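# Four arms stack skittle box and rest both poles

## Task

Set the box carrying the skittle squarely on top of the other box, with the skittle still upright on it, and place each of the two poles onto its rests.

## Robot and tools

SETUP. Four Kinova Gen3 arms, arm1 to arm4, each ending in a five-fingered right hand. arm1 and arm2 are mounted near x=-1.44 (arm1 at y=+0.240, arm2 at y=-0.238) and face +x. arm3 and arm4 are near x=+1.44 (arm3 at y=-0.241, arm4 at y=+0.239) and face -x. Foot heights are about 0.78 to 0.83 m. Each hand reaches roughly 1.06 m from its arm's base axis. Cameras: arm1_cam_wrist to arm4_cam_wrist (on the wrist, little-finger side, aimed at the hand point), plus cam_high and cam_low.

FRAME. All poses share one scene frame in metres: origin on the floor, +z upward. Orientation is a quaternion in w,x,y,z order. The hand point lies 0.045 m in front of the palm. In its own axes, +z runs along the straightened fingers, +y points out of the palm, and +x crosses the palm away from the thumb. Fingers extend 0.06 to 0.07 m past the point along +z. The printed hand position may be off, more so at long reach.

TOOL move. Takes optional keys arm1, arm2, arm3, arm4 (one object per arm; omit an arm to leave it alone) and cameras. Inside an arm object:
- joints: a dict of absolute targets by name. joint1_rad to joint7_rad are radians; ranges are ±6.283 for joints 1, 3, 5, 7, ±2.249 for joint2, ±2.579 for joint4, ±2.099 for joint6. joint1 positive turns the arm clockwise seen from above; joint2 at 0 is upright, positive tips forward. Finger keys hand_little, hand_ring, hand_middle, hand_index, hand_thumb_bend run from -1 (closed) to +1 (open/straight); hand_thumb_turn is +1 beside the palm, -1 opposite the fingers. hand_force_limit (-1 to 1) sets the stopping load, roughly 0 to 10 N (15 N for thumb motors). hand_speed (-0.96 to 1) sets finger speed, full at +0.48 and above. These two are settings only.
- target: an absolute hand-point pose, seven numbers [x, y, z, qw, qx, qy, qz] in the scene frame. The hand travels a straight line to it from its current hand_target. With target, joints may carry only the hand_ keys.
- speed: top speed in m/s, 0.002 to 0.5, default 0.25; rotation is capped at twice that in rad/s. The hand can lag, drift, or overshoot this, especially when the arm is nearly straight.
- min_time_s: 0.1 to 8 s, the minimum duration of that arm's joint motions; used alongside joints.
All arms in one call start together; hand paths in one call finish together. Paths stop after 10 s; an action lasts at most 15 s. A call with no arm keys just reports full state and, by default, all images. cameras: a list of names, ["all"], or [] for none; an unknown name voids the call.

TOOL wait: seconds (0 to 10), optional cameras. Runs the scene without new commands.
TOOL zoom_image: camera and region [x0, y0, x1, y1] in pixels from the image's top-left, up to 504 by 504; only cameras from the latest images.
TOOL show_instructions: shows the reference page(s).
TOOL finished_scene: ends the scene for good; the goal must hold without the robots.

RESULTS. "move" lists arms that got a motion; "as last shown" marks arms not commanded. "hand" is the measured hand pose, hand_target the pose at the held joint targets. Status words: done (within 0.01 rad per joint, or 1 cm and 2 degrees for the hand), off_target (resting short, maybe still pushing), time_out (stopped, holds there), not_followed / "joint command not followed" / "pose unreachable" (a collision check blocked the arm; a blocked hand target is dropped). hand_stopped_by gives six words for little, ring, middle, index, thumb_bend, thumb_turn: moving, target, force, stalled, fault. *_load_n are finger loads in N, positive when pushed open; a load near 0 after gripping means the grip is lost. Joint velocities in rad/s; "within noise" means still. Joint torques and flange force carry offsets and noise. If one call is refused or a stop interrupts it, the later calls in the same reply are skipped.

GRIPPING. A finger motor only starts when its target changes by 0.002 or more; it stops on reaching the target or when load hits hand_force_limit, then locks. A closing target sent while load is already at the limit is wasted; raise hand_force_limit and send a more-closed target to squeeze harder. For gentle grips use hand_speed -0.94 or lower. At start the force limit is 0 and hand_speed -0.8. With the thumb turned in front, the hand wraps objects about 0.035 to 0.065 m thick; thumb tip and index pad can pinch light items. A wrist bracket on the little-finger side sticks out and can collide.

CAUTIONS. Never press two robots together hard, and never close fingers onto another arm's fingers; the collision check is late and ignores fingers. Arms do not stop on contact and keep pushing, so back off after touching. A joint torque over its limit (104.5 N m joints 1-4, 51.3 N m joints 5-7) or straying over 5 degrees freezes that arm for 10 s. Holding loads or stretched poses heats motors; at 75 °C the arm sags for 30 to 60 s, after which affected keys read limit_stop_at_motor_heat and must be resent. Objects may get small random nudges. Do not knock anything off the work area or floor, drop parts even a few mm, release moving parts, or slam into fixed items. The scene keeps running while you deliberate, with the last command held.

Each tool is called after "Emit:" in YAML: its name, and indented under it one key for each argument.

Reference images:

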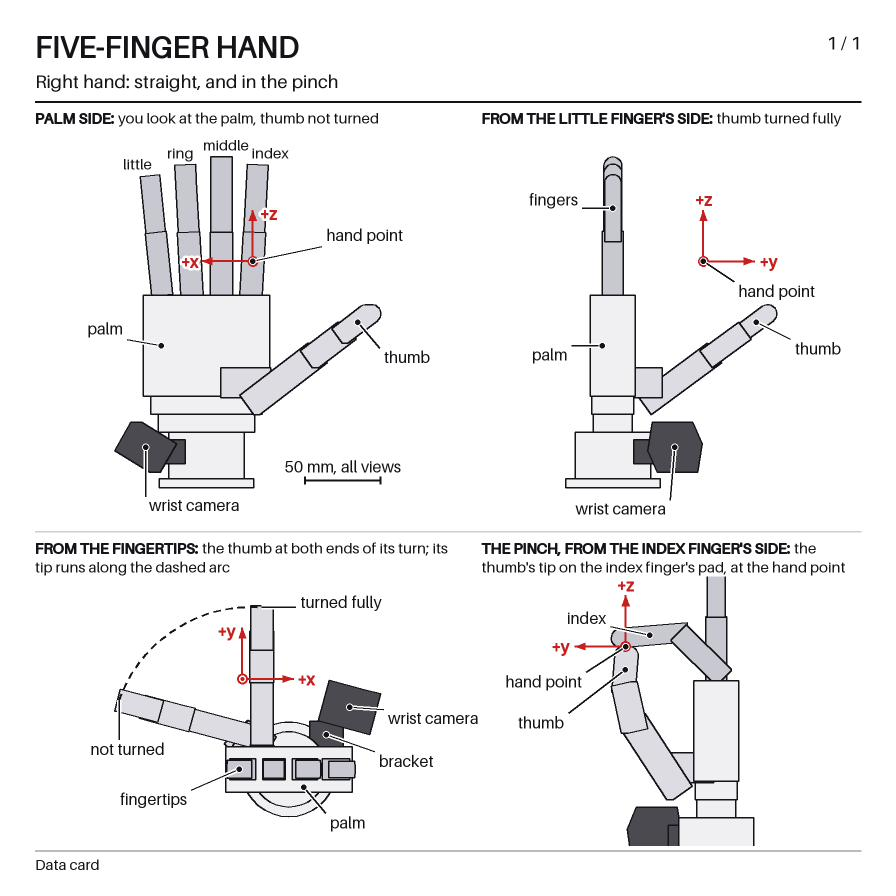

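## Session

Emit:
move:

Scene clock: 0.00 s.
Joint torques (N m): no reading
Flange force (N): no reading
Joint velocities: within noise
arm1.joint_positions: joint1_rad=+0.212 joint2_rad=-0.359 joint3_rad=-0.094 joint4_rad=+1.453 joint5_rad=-0.038 joint6_rad=+1.931 joint7_rad=-2.087 hand_little=+1.000 hand_ring=+1.000 hand_middle=+1.000 hand_index=+1.000 hand_thumb_turn=+1.000 hand_thumb_bend=+1.000 hand_force_limit=+0.000 hand_speed=-0.800
arm1.joint_status: not commanded
arm1.hand_stopped_by: target,target,target,target,target,target
arm1.little_load_n: 0.0
arm1.ring_load_n: 0.0
arm1.middle_load_n: -0.5
arm1.index_load_n: 0.0
arm1.thumb_bend_load_n: 0.0
arm1.thumb_turn_load_n: 0.0
arm1.hand: x=-1.2154 y=+0.2242 z=+1.3374 quat_wxyz=(-0.052, -0.330, -0.942, -0.018) (m; scene frame)
arm1.hand_target: x=-1.2154 y=+0.2242 z=+1.3374 quat_wxyz=(-0.052, -0.330, -0.942, -0.018) (m; scene frame)
arm1.hand_status: not commanded
arm2.joint_positions: joint1_rad=+0.282 joint2_rad=-0.490 joint3_rad=-0.038 joint4_rad=+1.527 joint5_rad=+0.010 joint6_rad=+2.003 joint7_rad=-1.881 hand_little=+1.000 hand_ring=+1.000 hand_middle=+1.000 hand_index=+1.000 hand_thumb_turn=+1.000 hand_thumb_bend=+1.000 hand_force_limit=+0.000 hand_speed=-0.800
arm2.joint_status: not commanded
arm2.hand_stopped_by: target,target,target,target,target,target
arm2.little_load_n: 0.0
arm2.ring_load_n: 0.0
arm2.middle_load_n: 0.0
arm2.index_load_n: 0.0
arm2.thumb_bend_load_n: 0.0
arm2.thumb_turn_load_n: 0.0
arm2.hand: x=-1.2883 y=-0.2459 z=+1.2840 quat_wxyz=(-0.054, -0.264, -0.963, +0.013) (m; scene frame)
arm2.hand_target: x=-1.2883 y=-0.2459 z=+1.2840 quat_wxyz=(-0.054, -0.264, -0.963, +0.013) (m; scene frame)
arm2.hand_status: not commanded
arm3.joint_positions: joint1_rad=-0.139 joint2_rad=-0.328 joint3_rad=-0.104 joint4_rad=+1.572 joint5_rad=+0.005 joint6_rad=+1.984 joint7_rad=-1.705 hand_little=+1.000 hand_ring=+1.000 hand_middle=+1.000 hand_index=+1.000 hand_thumb_turn=+1.000 hand_thumb_bend=+1.000 hand_force_limit=+0.000 hand_speed=-0.800
arm3.joint_status: not commanded
arm3.hand_stopped_by: target,target,target,target,target,target
arm3.little_load_n: 0.0
arm3.ring_load_n: 0.0
arm3.middle_load_n: 0.0
arm3.index_load_n: 0.0
arm3.thumb_bend_load_n: 0.0
arm3.thumb_turn_load_n: 0.0
arm3.hand: x=+1.2822 y=-0.3120 z=+1.2333 quat_wxyz=(+0.023, -0.998, -0.050, -0.039) (m; scene frame)
arm3.hand_target: x=+1.2822 y=-0.3120 z=+1.2333 quat_wxyz=(+0.023, -0.998, -0.050, -0.039) (m; scene frame)
arm3.hand_status: not commanded
arm4.joint_positions: joint1_rad=-0.074 joint2_rad=-0.477 joint3_rad=-0.036 joint4_rad=+1.530 joint5_rad=-0.044 joint6_rad=+1.973 joint7_rad=-1.677 hand_little=+1.000 hand_ring=+1.000 hand_middle=+1.000 hand_index=+1.000 hand_thumb_turn=+1.000 hand_thumb_bend=+1.000 hand_force_limit=+0.000 hand_speed=-0.800
arm4.joint_status: not commanded
arm4.hand_stopped_by: target,target,target,target,target,target
arm4.little_load_n: 0.0
arm4.ring_load_n: 0.0
arm4.middle_load_n: 0.0
arm4.index_load_n: 0.0
arm4.thumb_bend_load_n: 0.0
arm4.thumb_turn_load_n: 0.0
arm4.hand: x=+1.2987 y=+0.1611 z=+1.2810 quat_wxyz=(-0.013, -0.998, -0.034, +0.056) (m; scene frame)
arm4.hand_target: x=+1.2987 y=+0.1611 z=+1.2810 quat_wxyz=(-0.013, -0.998, -0.034, +0.056) (m; scene frame)
arm4.hand_status: not commanded
pictures: arm1_cam_wrist, arm2_cam_wrist, arm3_cam_wrist, arm4_cam_wrist, cam_high, cam_low
Images, in order (width x height): arm1_cam_wrist 672x504, arm2_cam_wrist 672x504, arm3_cam_wrist 672x504, arm4_cam_wrist 672x504, cam_high 672x504, cam_low 672x504.

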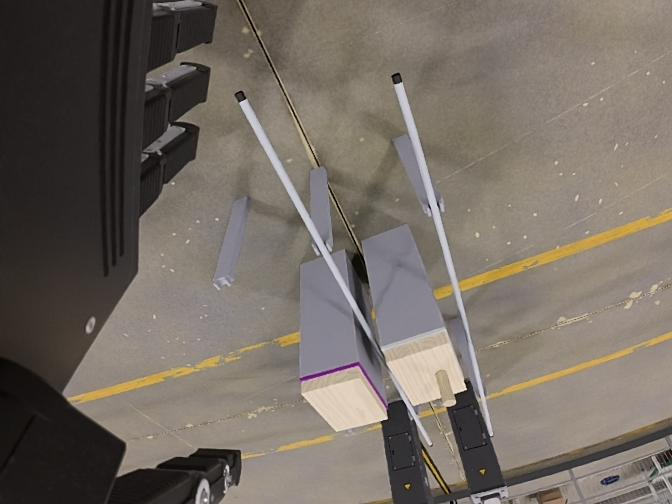

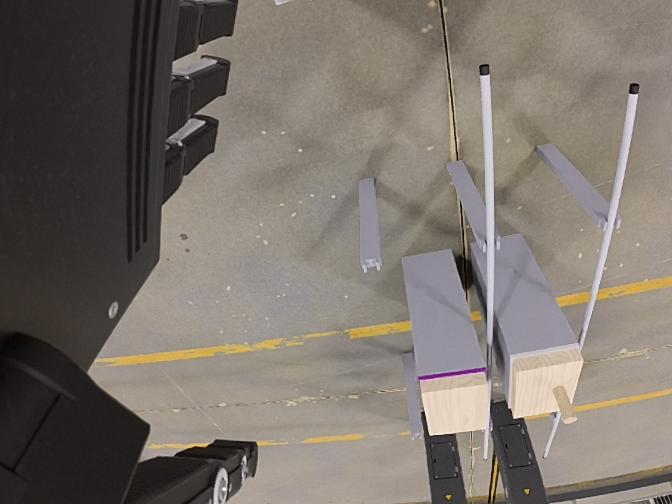

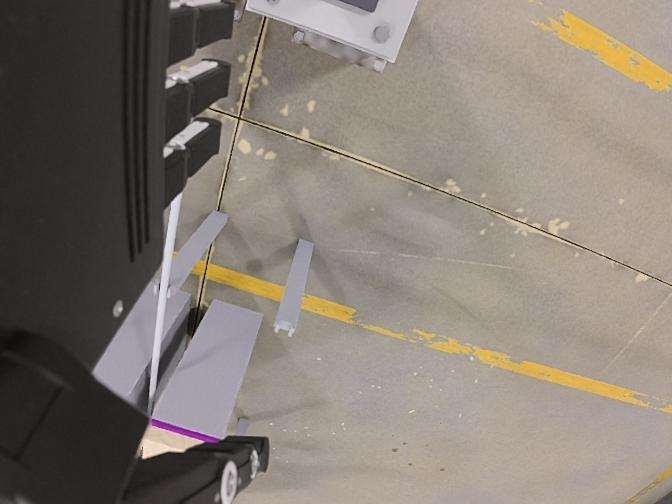

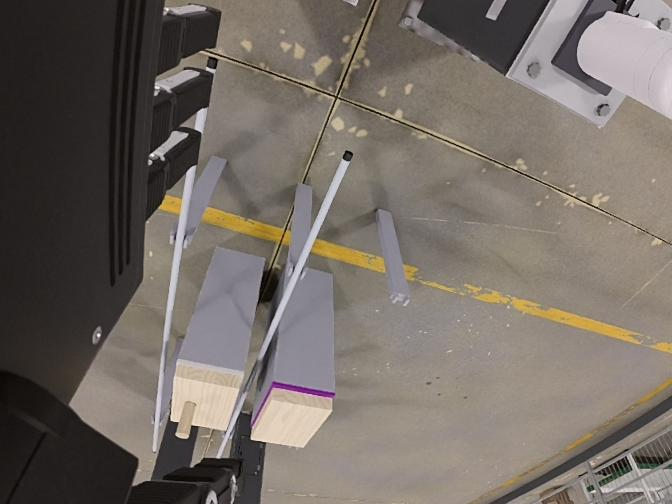

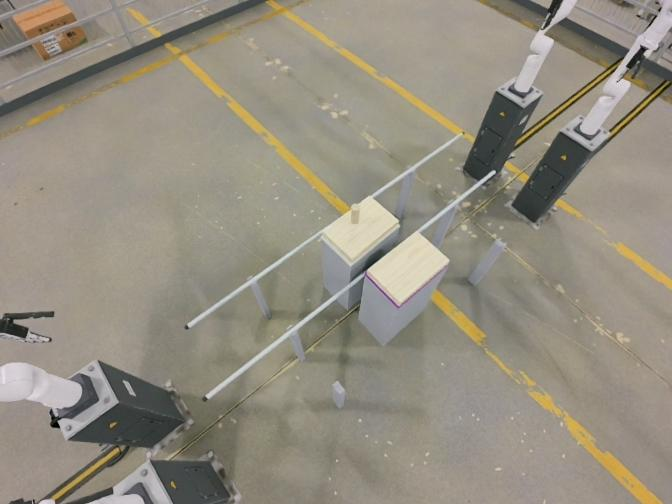

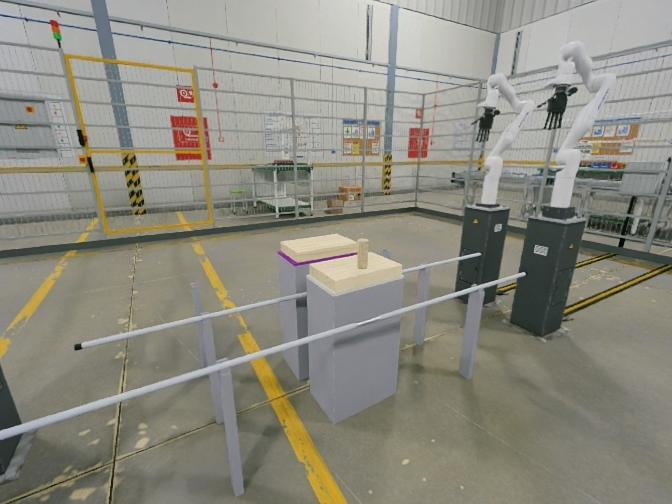

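Emit:
zoom_image:
  camera: "cam_high"
  region: [180, 120, 520, 420]

Emit:
zoom_image:
  camera: "cam_low"
  region: [0, 220, 504, 504]

Emit:
zoom_image:
  camera: "cam_low"
  region: [260, 210, 440, 345]

Emit:
zoom_image:
  camera: "arm2_cam_wrist"
  region: [320, 40, 672, 504]

Emit:
zoom_image:
  camera: "arm4_cam_wrist"
  region: [130, 120, 450, 480]

Scaled by 1.482.

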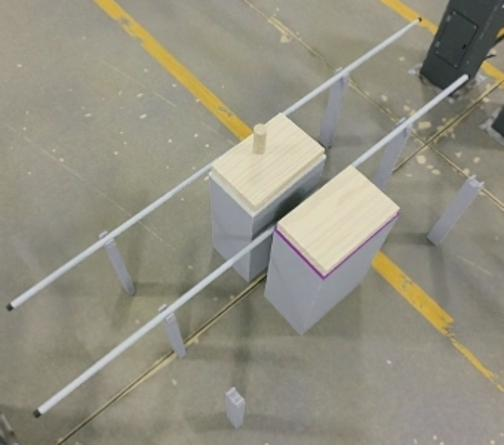

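Scaled by 1.000.

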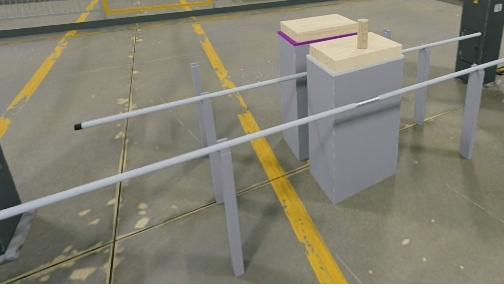

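Scaled by 2.800.

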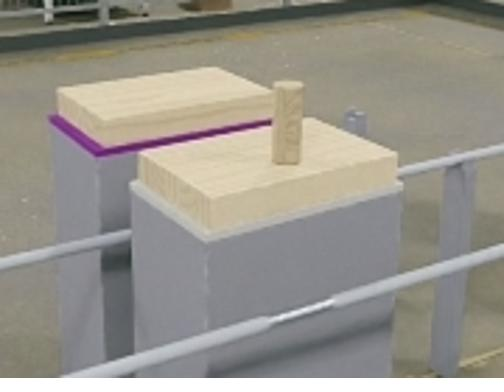

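Scaled by 1.086 from the camera's image (finer frame: 960x720).

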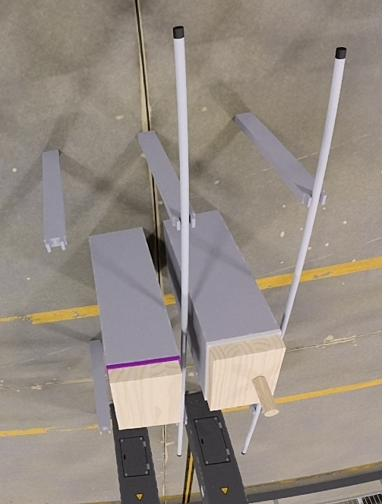

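Scaled by 1.400 from the camera's image (finer frame: 960x720).

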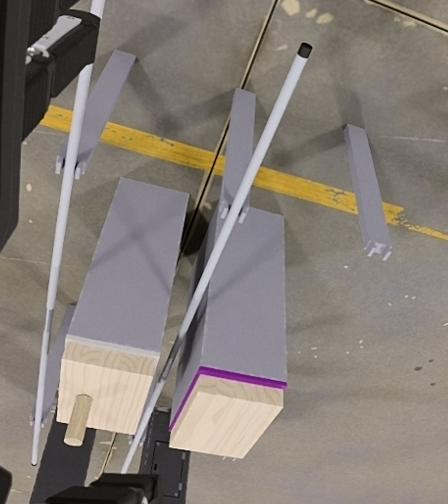

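Emit:
zoom_image:
  camera: "arm2_cam_wrist"
  region: [400, 320, 600, 470]

Emit:
zoom_image:
  camera: "cam_low"
  region: [270, 220, 420, 330]

Emit:
zoom_image:
  camera: "cam_high"
  region: [300, 190, 460, 310]

Scaled by 2.520 from the camera's image (finer frame: 960x720).

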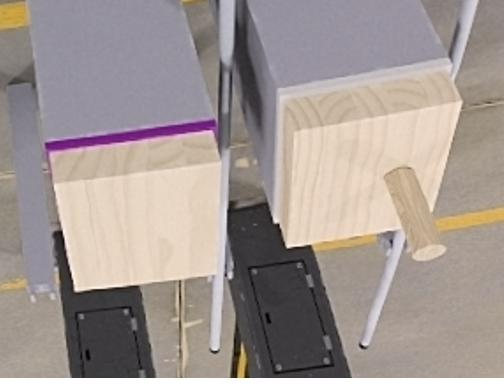

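Scaled by 3.360.

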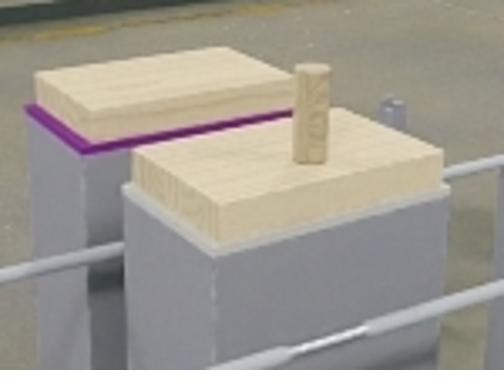

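Scaled by 3.150.

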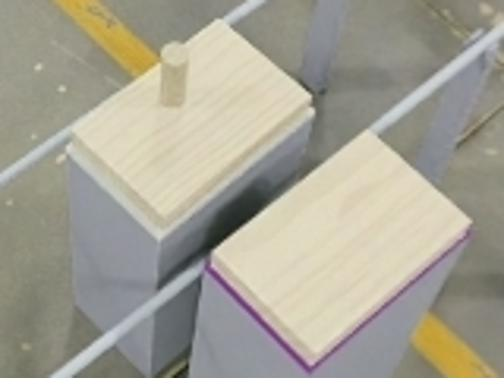

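Emit:
move:
  arm1: {"joints": {"joint7_rad": 1.4, "hand_thumb_turn": -1, "hand_speed": -0.3}}
  arm3: {"joints": {"joint7_rad": 1.5, "hand_thumb_turn": -1, "hand_speed": -0.3}}
  arm2: {"target": [-0.95, 0.06, 1.05, 0, 0, 1, 0], "speed": 0.2, "joints": {"hand_thumb_turn": -1, "hand_speed": -0.3}}
  arm4: {"target": [0.95, 0.36, 1.05, 0, 1, 0, 0], "speed": 0.2, "joints": {"hand_thumb_turn": -1, "hand_speed": -0.3}}
  cameras: ["all"]

Scene clock: 264.43 s.
Joint torques (N m): arm1=[-0.73 -0.55 -1.23 -6.66 0.1 -0.02 -0.22] | arm2=[0.26 -16.95 -1.47 -8.5 0.54 -0.2 -0.51] | arm3=[-2.01 -0.01 0.29 -7.58 0.13 0.78 0.01] | arm4=[-0.06 -17.07 1.68 -7.69 -0.07 0.22 0.02]
Flange force (N): arm1=[0.7 4.4 -2.0] | arm2=[3.9 -2.7 1.0] | arm3=[-2.1 -0.6 3.0] | arm4=[-2.1 -1.4 1.0]
move: arm1 done; arm2 done; arm3 done; arm4 done
Joint velocities: within noise
arm1.joint_positions: joint1_rad=+0.212 joint2_rad=-0.359 joint3_rad=-0.094 joint4_rad=+1.453 joint5_rad=-0.038 joint6_rad=+1.931 joint7_rad=+1.400 hand_little=+1.000 hand_ring=+1.000 hand_middle=+1.000 hand_index=+1.000 hand_thumb_turn=-1.000 hand_thumb_bend=+1.000 hand_force_limit=+0.000 hand_speed=-0.300
arm1.joint_status: all done
arm1.hand_stopped_by: target,target,target,target,target,target
arm1.little_load_n: 0.0
arm1.ring_load_n: 0.0
arm1.middle_load_n: 0.0
arm1.index_load_n: 0.0
arm1.thumb_bend_load_n: 0.0
arm1.thumb_turn_load_n: 0.0
arm1.hand: x=-1.3250 y=+0.1495 z=+1.3252 quat_wxyz=(-0.009, +0.985, -0.164, +0.055)
arm1.hand_target: x=-1.3250 y=+0.1495 z=+1.3252 quat_wxyz=(-0.009, +0.985, -0.164, +0.055)
arm1.hand_status: not commanded
arm2.joint_positions: joint1_rad=-0.143 joint2_rad=+0.584 joint3_rad=-0.632 joint4_rad=+1.232 joint5_rad=+0.329 joint6_rad=+1.429 joint7_rad=-2.339 hand_little=+1.000 hand_ring=+1.000 hand_middle=+1.000 hand_index=+1.000 hand_thumb_turn=-1.000 hand_thumb_bend=+1.000 hand_force_limit=+0.000 hand_speed=-0.300
arm2.joint_status: all done
arm2.hand_stopped_by: target,target,target,target,target,target
arm2.little_load_n: 0.0
arm2.ring_load_n: 0.0
arm2.middle_load_n: 0.0
arm2.index_load_n: 0.0
arm2.thumb_bend_load_n: 0.0
arm2.thumb_turn_load_n: 0.0
arm2.hand: x=-0.9500 y=+0.0600 z=+1.0500 quat_wxyz=(+0.000, +0.000, -1.000, +0.000)
arm2.hand_target: x=-0.9500 y=+0.0600 z=+1.0500 quat_wxyz=(+0.000, +0.000, -1.000, +0.000)
arm2.hand_status: done (0.000 m and 0.0 deg from the pose sent, 0.513 m and 31.3 deg at the start)
arm3.joint_positions: joint1_rad=-0.139 joint2_rad=-0.328 joint3_rad=-0.104 joint4_rad=+1.572 joint5_rad=+0.005 joint6_rad=+1.984 joint7_rad=+1.500 hand_little=+1.000 hand_ring=+1.000 hand_middle=+1.000 hand_index=+1.000 hand_thumb_turn=-1.000 hand_thumb_bend=+1.000 hand_force_limit=+0.000 hand_speed=-0.300
arm3.joint_status: all done
arm3.hand_stopped_by: target,target,target,target,target,target
arm3.little_load_n: 0.0
arm3.ring_load_n: 0.0
arm3.middle_load_n: 0.0
arm3.index_load_n: 0.0
arm3.thumb_bend_load_n: 0.0
arm3.thumb_turn_load_n: 0.0
arm3.hand: x=+1.3270 y=-0.1849 z=+1.2430 quat_wxyz=(-0.039, +0.082, -0.996, -0.022)
arm3.hand_target: x=+1.3270 y=-0.1849 z=+1.2430 quat_wxyz=(-0.039, +0.082, -0.996, -0.022)
arm3.hand_status: not commanded
arm4.joint_positions: joint1_rad=+0.138 joint2_rad=+0.494 joint3_rad=+0.411 joint4_rad=+1.341 joint5_rad=-0.206 joint6_rad=+1.353 joint7_rad=-1.068 hand_little=+1.000 hand_ring=+1.000 hand_middle=+1.000 hand_index=+1.000 hand_thumb_turn=-1.000 hand_thumb_bend=+1.000 hand_force_limit=+0.000 hand_speed=-0.300
arm4.joint_status: all done
arm4.hand_stopped_by: target,target,target,target,target,target
arm4.little_load_n: 0.0
arm4.ring_load_n: 0.0
arm4.middle_load_n: -0.5
arm4.index_load_n: 0.0
arm4.thumb_bend_load_n: 0.0
arm4.thumb_turn_load_n: 0.0
arm4.hand: x=+0.9500 y=+0.3600 z=+1.0500 quat_wxyz=(+0.000, -1.000, +0.000, +0.000)
arm4.hand_target: x=+0.9500 y=+0.3600 z=+1.0500 quat_wxyz=(+0.000, -1.000, +0.000, +0.000)
arm4.hand_status: done (0.000 m and 0.0 deg from the pose sent, 0.463 m and 7.7 deg at the start)
pictures: arm1_cam_wrist, arm2_cam_wrist, arm3_cam_wrist, arm4_cam_wrist, cam_high, cam_low
Images, in order (width x height): arm1_cam_wrist 672x504, arm2_cam_wrist 672x504, arm3_cam_wrist 672x504, arm4_cam_wrist 672x504, cam_high 672x504, cam_low 672x504.

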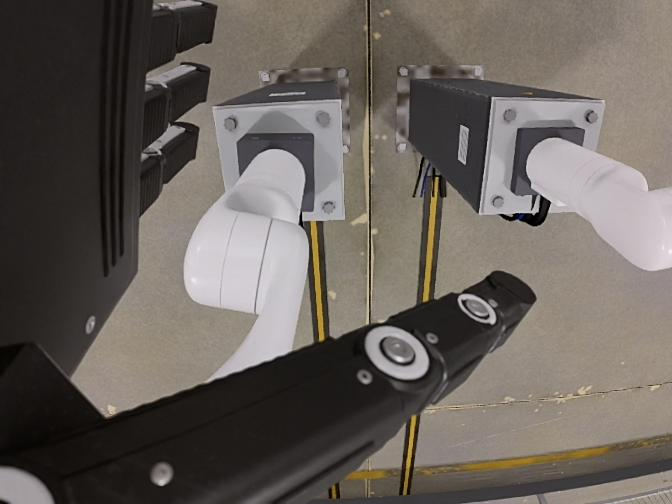

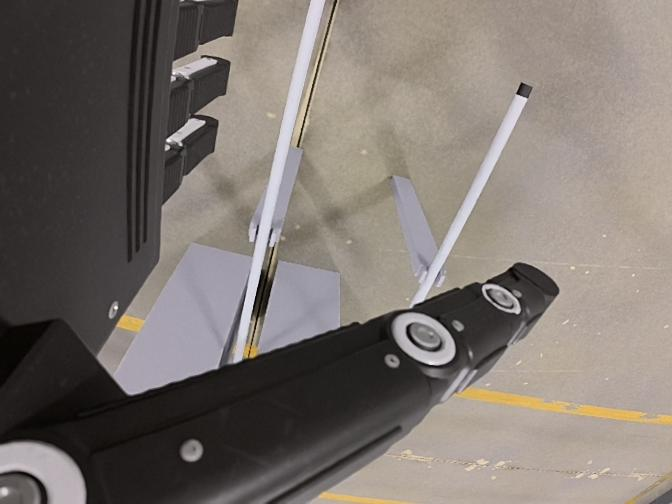

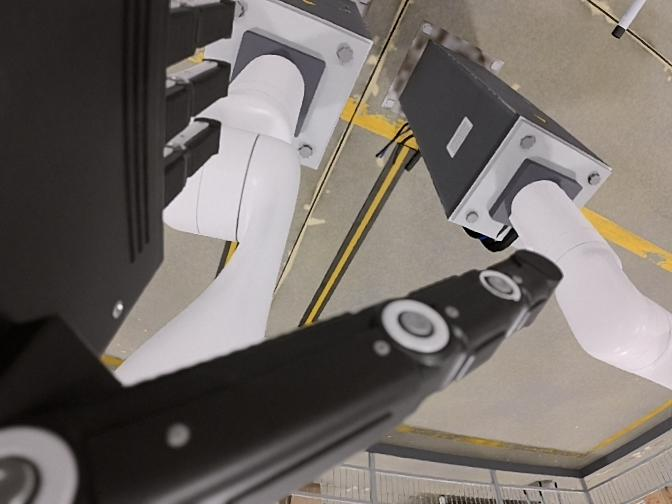

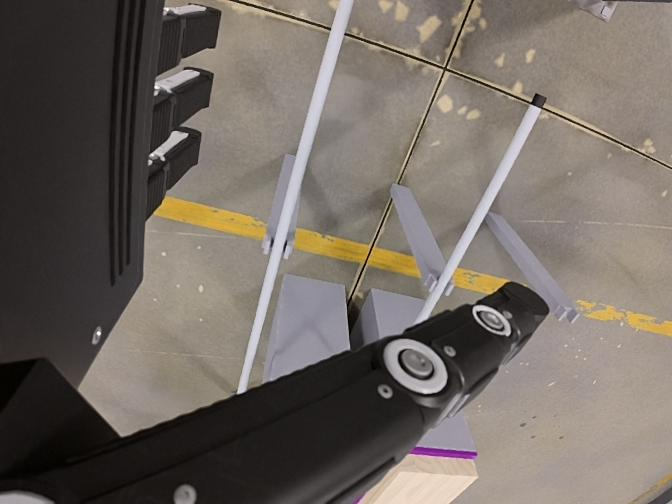

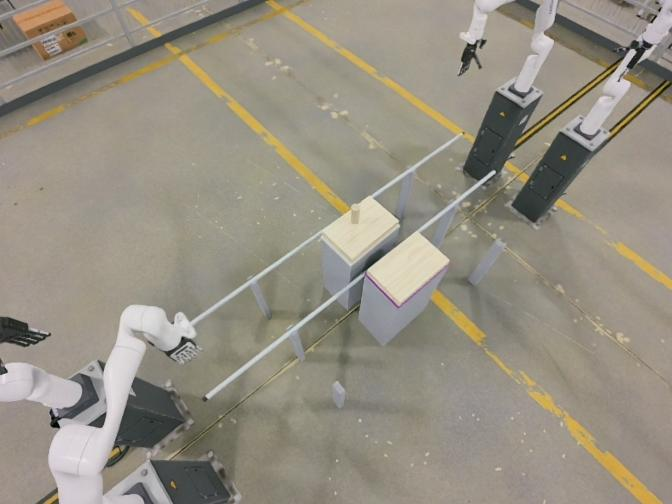

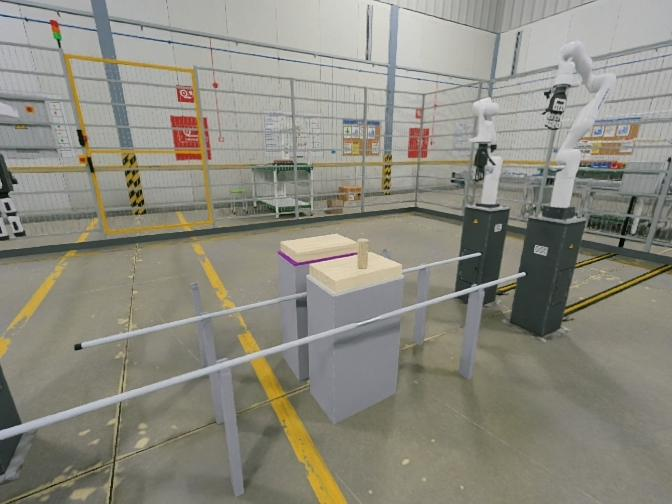

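Emit:
zoom_image:
  camera: "arm2_cam_wrist"
  region: [220, 130, 480, 330]

Emit:
zoom_image:
  camera: "arm4_cam_wrist"
  region: [230, 70, 610, 350]

Scaled by 1.938 from the camera's image (finer frame: 960x720).

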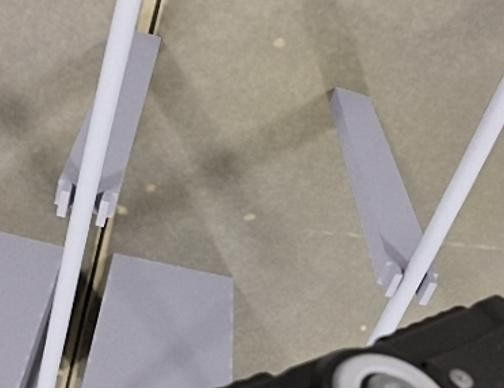

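Scaled by 1.326 from the camera's image (finer frame: 960x720).

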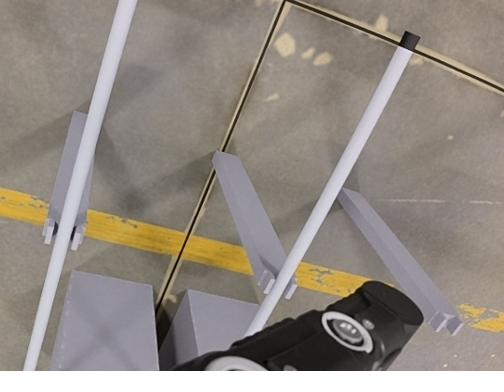

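Emit:
move:
  arm1: {"target": [-0.95, 0.38, 0.9, 0, 1, 0, 0], "speed": 0.25}
  arm3: {"target": [0.95, 0.0, 0.9, 0, 0, 1, 0], "speed": 0.25}
  arm2: {"target": [-0.7, 0.0, 1.15, 0, 0, 1, 0], "speed": 0.25, "joints": {"hand_thumb_turn": 1}}
  arm4: {"target": [0.7, 0.15, 1.15, 0, 1, 0, 0], "speed": 0.25, "joints": {"hand_thumb_turn": 1}}
  cameras: ["all"]

Scene clock: 311.23 s.
Joint torques (N m): arm1=[-1.05 -19.2 -3.5 -5.55 0.07 0.3 -0.21] | arm2=[0.27 -23.81 0.71 -7.87 0.78 -0.91 -0.49] | arm3=[-2.19 -17.63 1.47 -7.11 0.09 0.58 0] | arm4=[0.12 -24.48 0.12 -7.11 0.11 -0.45 0.02]
Flange force (N): arm1=[0.9 1.3 -1.2] | arm2=no reading | arm3=[-5.8 2.0 -0.6] | arm4=no reading
move: arm1 done; arm2 off_target; arm3 done; arm4 off_target
Joint velocities: arm1=[within noise] | arm2=[0 0 0.012 0 -0.012 0 0] | arm3=[within noise] | arm4=[0 0 0.005 -0.001 -0.005 0 0]
arm1.joint_positions: joint1_rad=-0.237 joint2_rad=+0.848 joint3_rad=-0.435 joint4_rad=+1.368 joint5_rad=+0.400 joint6_rad=+1.017 joint7_rad=+0.866 hand_little=+1.000 hand_ring=+1.000 hand_middle=+1.000 hand_index=+1.000 hand_thumb_turn=-1.000 hand_thumb_bend=+1.000 hand_force_limit=+0.000 hand_speed=-0.300
arm1.joint_status: not commanded
arm1.hand_stopped_by: target,target,target,target,target,target
arm1.little_load_n: 0.0
arm1.ring_load_n: 0.0
arm1.middle_load_n: 0.0
arm1.index_load_n: 0.0
arm1.thumb_bend_load_n: 0.0
arm1.thumb_turn_load_n: 0.0
arm1.hand: x=-0.9500 y=+0.3800 z=+0.9000 quat_wxyz=(+0.000, +1.000, +0.000, +0.000)
arm1.hand_target: x=-0.9500 y=+0.3800 z=+0.9000 quat_wxyz=(+0.000, +1.000, +0.000, +0.000)
arm1.hand_status: done (0.000 m and 0.0 deg from the pose sent, 0.612 m and 19.9 deg at the start)
arm2.joint_positions: joint1_rad=-0.235 joint2_rad=+1.021 joint3_rad=-0.490 joint4_rad=+0.035 joint5_rad=+0.469 joint6_rad=+1.783 joint7_rad=-1.904 hand_little=+1.000 hand_ring=+1.000 hand_middle=+1.000 hand_index=+1.000 hand_thumb_turn=+1.000 hand_thumb_bend=+1.000 hand_force_limit=+0.000 hand_speed=-0.300
arm2.joint_status: all done
arm2.hand_stopped_by: target,target,target,target,target,target
arm2.little_load_n: 0.0
arm2.ring_load_n: 0.0
arm2.middle_load_n: 0.0
arm2.index_load_n: 0.0
arm2.thumb_bend_load_n: 0.0
arm2.thumb_turn_load_n: 0.0
arm2.hand: x=-0.7008 y=-0.0003 z=+1.1495 quat_wxyz=(-0.146, -0.023, -0.988, -0.049)
arm2.hand_target: x=-0.7008 y=-0.0002 z=+1.1495 quat_wxyz=(-0.146, -0.023, -0.988, -0.049)
arm2.hand_status: off_target (0.001 m and 17.9 deg from the pose sent, 0.276 m and 0.0 deg at the start; pose on its path clipped on 17 of 92 steps; a joint's target at an end of its range on 38 of 92 steps)
arm3.joint_positions: joint1_rad=+0.175 joint2_rad=+0.725 joint3_rad=+0.194 joint4_rad=+1.370 joint5_rad=-0.137 joint6_rad=+1.060 joint7_rad=+1.959 hand_little=+1.000 hand_ring=+1.000 hand_middle=+1.000 hand_index=+1.000 hand_thumb_turn=-1.000 hand_thumb_bend=+1.000 hand_force_limit=+0.000 hand_speed=-0.300
arm3.joint_status: not commanded
arm3.hand_stopped_by: target,target,target,target,target,target
arm3.little_load_n: 0.0
arm3.ring_load_n: 0.0
arm3.middle_load_n: 0.0
arm3.index_load_n: 0.0
arm3.thumb_bend_load_n: -0.5
arm3.thumb_turn_load_n: 0.0
arm3.hand: x=+0.9500 y=+0.0000 z=+0.9000 quat_wxyz=(+0.000, +0.000, -1.000, +0.000)
arm3.hand_target: x=+0.9500 y=+0.0000 z=+0.9000 quat_wxyz=(+0.000, +0.000, -1.000, +0.000)
arm3.hand_status: done (0.000 m and 0.0 deg from the pose sent, 0.542 m and 10.7 deg at the start)
arm4.joint_positions: joint1_rad=-0.017 joint2_rad=+1.014 joint3_rad=+0.347 joint4_rad=+0.035 joint5_rad=-0.368 joint6_rad=+1.839 joint7_rad=-1.679 hand_little=+1.000 hand_ring=+1.000 hand_middle=+1.000 hand_index=+1.000 hand_thumb_turn=+1.000 hand_thumb_bend=+1.000 hand_force_limit=+0.000 hand_speed=-0.300
arm4.joint_status: all done
arm4.hand_stopped_by: target,target,target,target,target,target
arm4.little_load_n: 0.0
arm4.ring_load_n: 0.0
arm4.middle_load_n: 0.0
arm4.index_load_n: 0.0
arm4.thumb_bend_load_n: 0.0
arm4.thumb_turn_load_n: 0.5
arm4.hand: x=+0.7008 y=+0.1500 z=+1.1495 quat_wxyz=(-0.017, -0.991, +0.022, +0.127)
arm4.hand_target: x=+0.7008 y=+0.1500 z=+1.1495 quat_wxyz=(-0.017, -0.992, +0.022, +0.127)
arm4.hand_status: off_target (0.001 m and 15.0 deg from the pose sent, 0.341 m and 0.0 deg at the start; a joint's target at an end of its range on 29 of 92 steps)
pictures: arm1_cam_wrist, arm2_cam_wrist, arm3_cam_wrist, arm4_cam_wrist, cam_high, cam_low
Images, in order (width x height): arm1_cam_wrist 672x504, arm2_cam_wrist 672x504, arm3_cam_wrist 672x504, arm4_cam_wrist 672x504, cam_high 672x504, cam_low 672x504.

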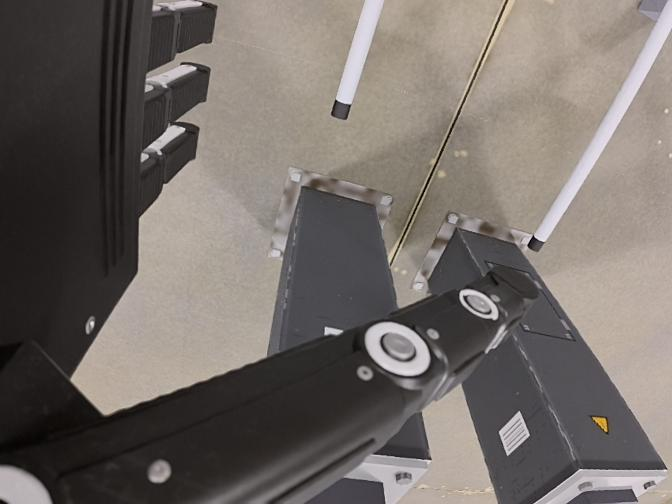

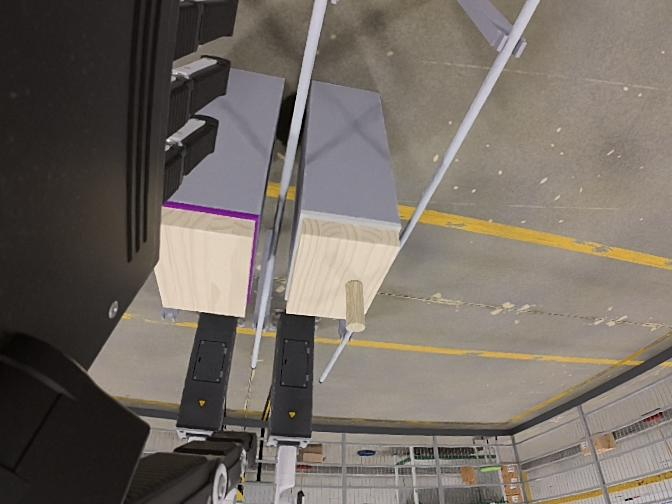

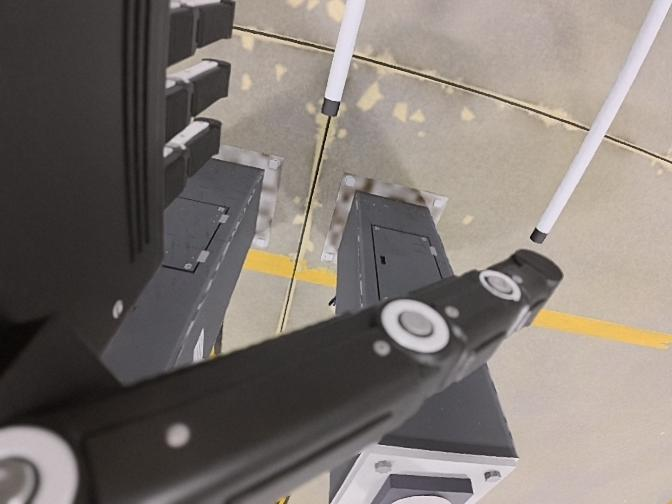

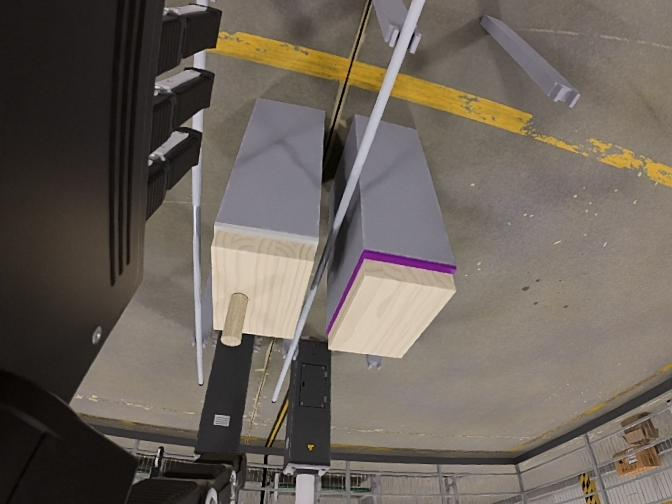

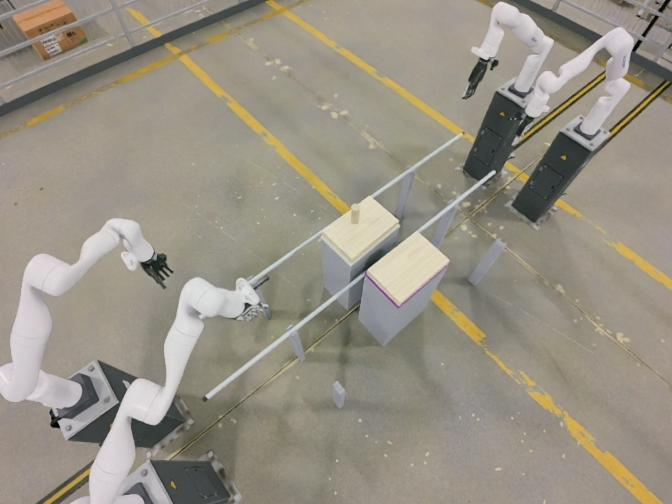

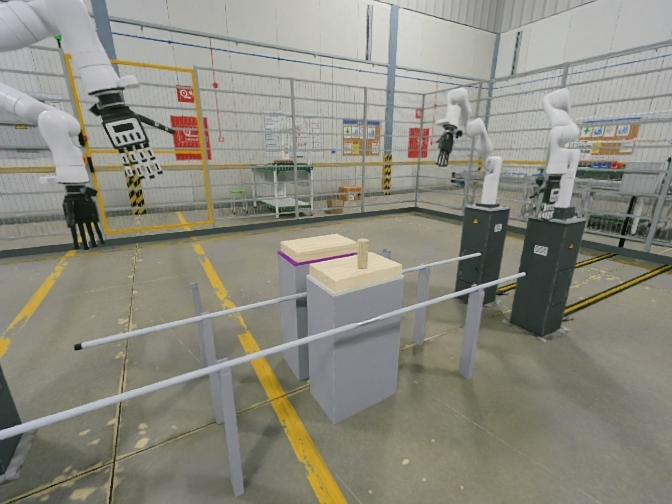

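Emit:
zoom_image:
  camera: "arm2_cam_wrist"
  region: [150, 180, 410, 390]

Emit:
zoom_image:
  camera: "arm4_cam_wrist"
  region: [180, 210, 470, 410]

Emit:
zoom_image:
  camera: "arm1_cam_wrist"
  region: [260, 0, 672, 300]

Emit:
zoom_image:
  camera: "arm3_cam_wrist"
  region: [260, 0, 672, 300]

Scaled by 1.938 from the camera's image (finer frame: 960x720).

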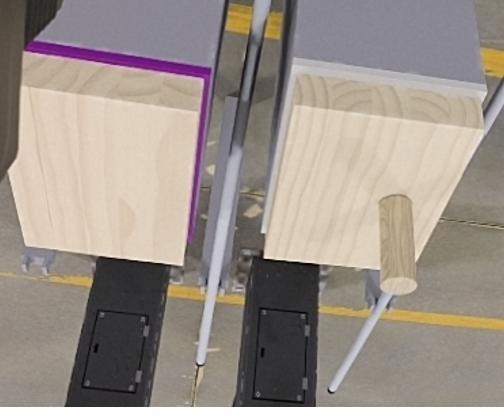

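Scaled by 1.738 from the camera's image (finer frame: 960x720).

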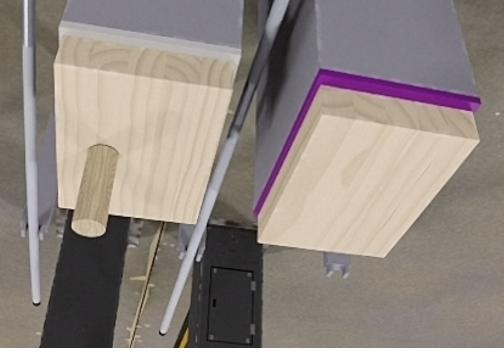

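Scaled by 1.223 from the camera's image (finer frame: 960x720).

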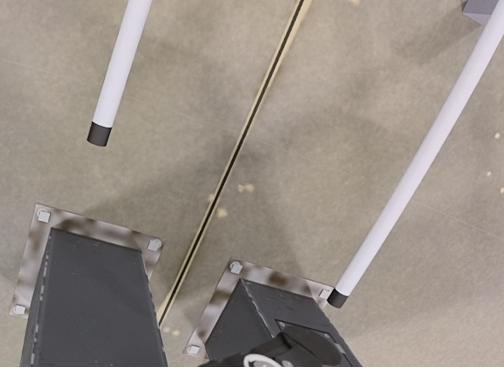

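Scaled by 1.223 from the camera's image (finer frame: 960x720).

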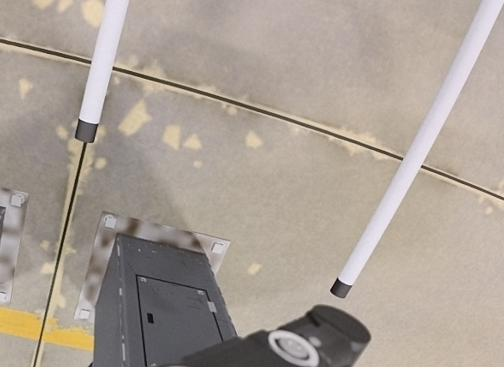

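Emit:
move:
  arm1: {"target": [-0.86, 0.33, 0.66, 0, 1, 0, 0], "speed": 0.2}
  arm3: {"target": [0.86, 0.05, 0.66, 0, 0, 1, 0], "speed": 0.2}
  arm2: {"target": [-0.88, 0.05, 0.66, 0, 0, 1, 0], "speed": 0.2, "joints": {"hand_thumb_turn": -1}}
  arm4: {"target": [0.90, 0.33, 0.66, 0, 1, 0, 0], "speed": 0.2, "joints": {"hand_thumb_turn": -1}}
  cameras: ["all"]

Scene clock: 667.47 s.
Joint torques (N m): arm1=[-1.15 -22.87 -3.21 -4.39 0.07 0.32 -0.24] | arm2=[0.28 -21.93 -1.7 -5.39 0.55 -0.23 -0.51] | arm3=[-2.24 -22.63 1.63 -6.4 0.09 0.53 -0.01] | arm4=[-0.02 -21.77 1.92 -3.73 -0.03 0.21 0.04]
Flange force (N): arm1=[1.2 1.1 -0.9] | arm2=[1.5 -1.2 -2.2] | arm3=[-7.6 0.7 -3.3] | arm4=[-0.9 -0.8 2.0]
move: arm1 done; arm2 done; arm3 done; arm4 done
Joint velocities: within noise
arm1.joint_positions: joint1_rad=-0.186 joint2_rad=+1.373 joint3_rad=-0.357 joint4_rad=+1.004 joint5_rad=+0.500 joint6_rad=+0.844 joint7_rad=+1.014 hand_little=+1.000 hand_ring=+1.000 hand_middle=+1.000 hand_index=+1.000 hand_thumb_turn=-1.000 hand_thumb_bend=+1.000 hand_force_limit=+0.000 hand_speed=-0.300
arm1.joint_status: not commanded
arm1.hand_stopped_by: target,target,target,target,target,target
arm1.little_load_n: 0.0
arm1.ring_load_n: 0.0
arm1.middle_load_n: 0.0
arm1.index_load_n: -0.5
arm1.thumb_bend_load_n: 0.0
arm1.thumb_turn_load_n: 0.0
arm1.hand: x=-0.8600 y=+0.3300 z=+0.6600 quat_wxyz=(+0.000, +1.000, +0.000, +0.000)
arm1.hand_target: x=-0.8600 y=+0.3300 z=+0.6600 quat_wxyz=(+0.000, +1.000, +0.000, +0.000)
arm1.hand_status: done (0.000 m and 0.0 deg from the pose sent, 0.261 m and 0.0 deg at the start)
arm2.joint_positions: joint1_rad=-0.203 joint2_rad=+1.209 joint3_rad=-0.416 joint4_rad=+1.315 joint5_rad=+0.585 joint6_rad=+0.740 joint7_rad=-2.413 hand_little=+1.000 hand_ring=+1.000 hand_middle=+1.000 hand_index=+1.000 hand_thumb_turn=-1.000 hand_thumb_bend=+1.000 hand_force_limit=+0.000 hand_speed=-0.300
arm2.joint_status: all done
arm2.hand_stopped_by: target,target,target,target,target,target
arm2.little_load_n: 0.0
arm2.ring_load_n: 0.0
arm2.middle_load_n: 0.0
arm2.index_load_n: 0.0
arm2.thumb_bend_load_n: 0.0
arm2.thumb_turn_load_n: 0.0
arm2.hand: x=-0.8800 y=+0.0500 z=+0.6600 quat_wxyz=(+0.000, +0.000, -1.000, +0.000)
arm2.hand_target: x=-0.8800 y=+0.0500 z=+0.6600 quat_wxyz=(+0.000, +0.000, -1.000, +0.000)
arm2.hand_status: done (0.000 m and 0.0 deg from the pose sent, 0.524 m and 17.9 deg at the start)
arm3.joint_positions: joint1_rad=+0.261 joint2_rad=+1.297 joint3_rad=+0.155 joint4_rad=+0.944 joint5_rad=-0.179 joint6_rad=+0.911 joint7_rad=+1.984 hand_little=+1.000 hand_ring=+1.000 hand_middle=+1.000 hand_index=+1.000 hand_thumb_turn=-1.000 hand_thumb_bend=+1.000 hand_force_limit=+0.000 hand_speed=-0.300
arm3.joint_status: not commanded
arm3.hand_stopped_by: target,target,target,target,target,target
arm3.little_load_n: -0.5
arm3.ring_load_n: 0.0
arm3.middle_load_n: 0.0
arm3.index_load_n: 0.0
arm3.thumb_bend_load_n: 0.0
arm3.thumb_turn_load_n: 0.0
arm3.hand: x=+0.8600 y=+0.0500 z=+0.6600 quat_wxyz=(+0.000, +0.000, -1.000, +0.000)
arm3.hand_target: x=+0.8600 y=+0.0500 z=+0.6600 quat_wxyz=(+0.000, +0.000, -1.000, +0.000)
arm3.hand_status: done (0.000 m and 0.0 deg from the pose sent, 0.261 m and 0.0 deg at the start)
arm4.joint_positions: joint1_rad=+0.172 joint2_rad=+1.126 joint3_rad=+0.209 joint4_rad=+1.519 joint5_rad=-0.394 joint6_rad=+0.543 joint7_rad=-1.014 hand_little=+1.000 hand_ring=+1.000 hand_middle=+1.000 hand_index=+1.000 hand_thumb_turn=-1.000 hand_thumb_bend=+1.000 hand_force_limit=+0.000 hand_speed=-0.300
arm4.joint_status: all done
arm4.hand_stopped_by: target,target,target,target,target,target
arm4.little_load_n: 0.0
arm4.ring_load_n: 0.0
arm4.middle_load_n: 0.0
arm4.index_load_n: 0.0
arm4.thumb_bend_load_n: 0.0
arm4.thumb_turn_load_n: 0.0
arm4.hand: x=+0.9000 y=+0.3300 z=+0.6600 quat_wxyz=(+0.000, -1.000, +0.000, +0.000)
arm4.hand_target: x=+0.9000 y=+0.3300 z=+0.6600 quat_wxyz=(+0.000, -1.000, +0.000, +0.000)
arm4.hand_status: done (0.000 m and 0.0 deg from the pose sent, 0.558 m and 15.0 deg at the start)
pictures: arm1_cam_wrist, arm2_cam_wrist, arm3_cam_wrist, arm4_cam_wrist, cam_high, cam_low
Images, in order (width x height): arm1_cam_wrist 672x504, arm2_cam_wrist 672x504, arm3_cam_wrist 672x504, arm4_cam_wrist 672x504, cam_high 672x504, cam_low 672x504.

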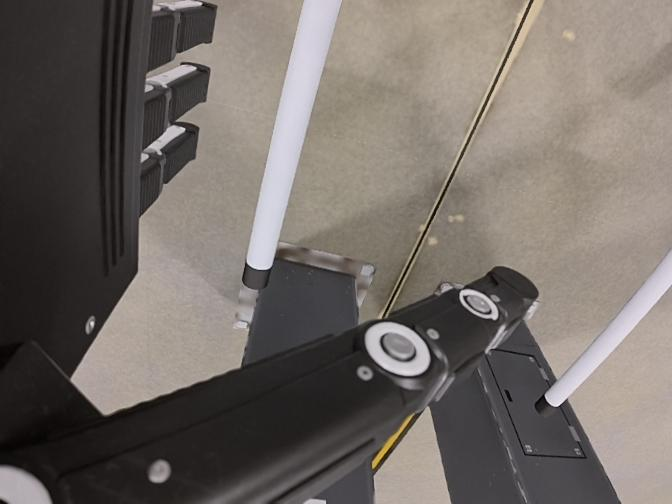

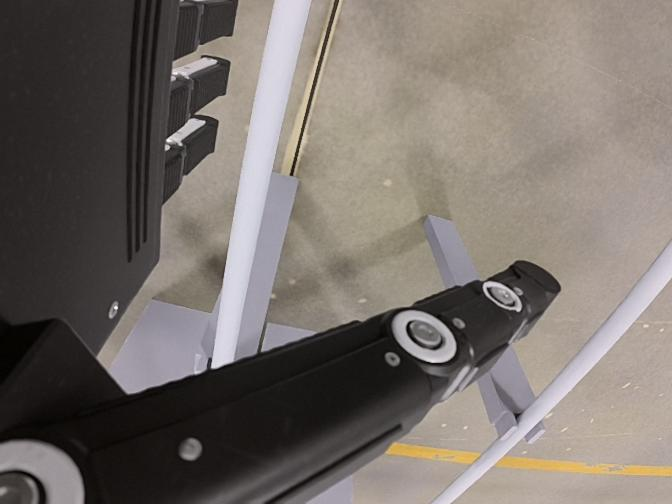

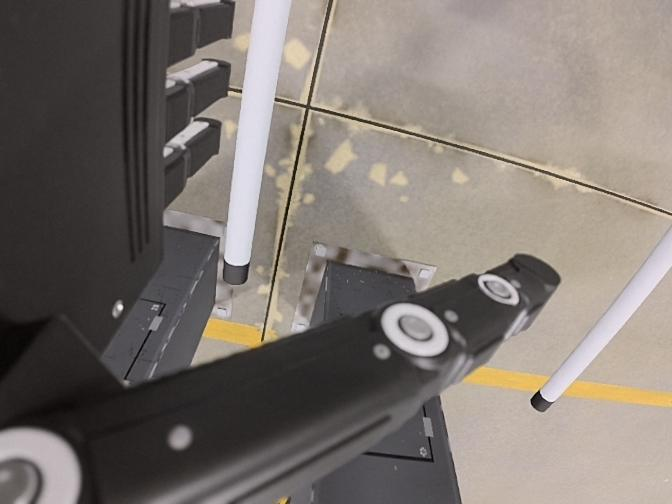

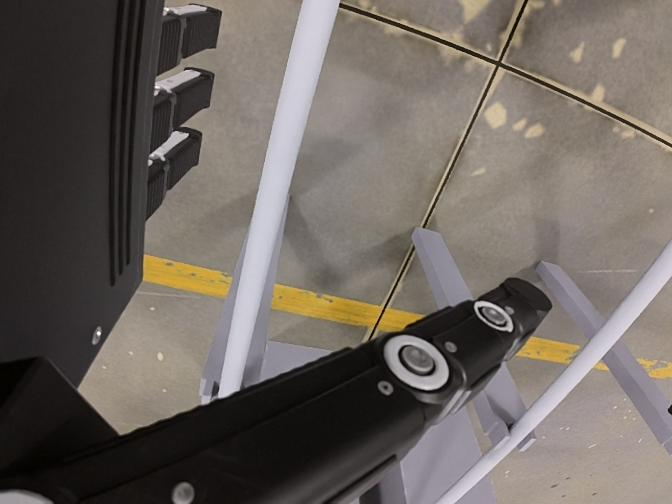

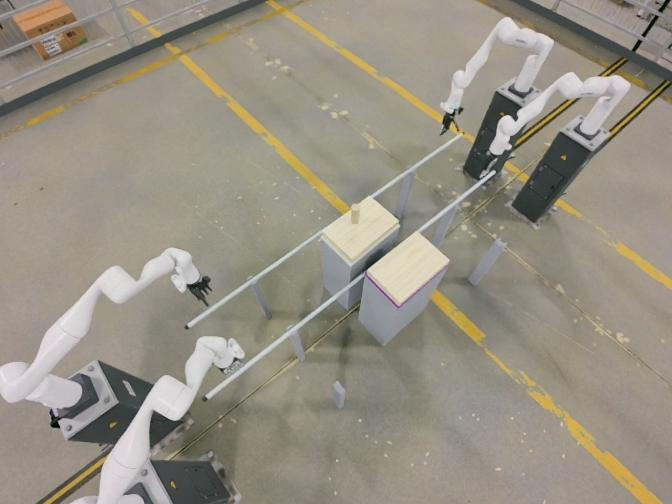

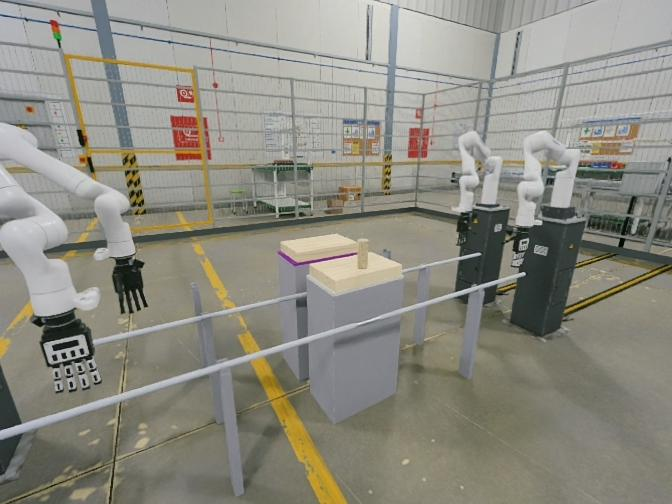

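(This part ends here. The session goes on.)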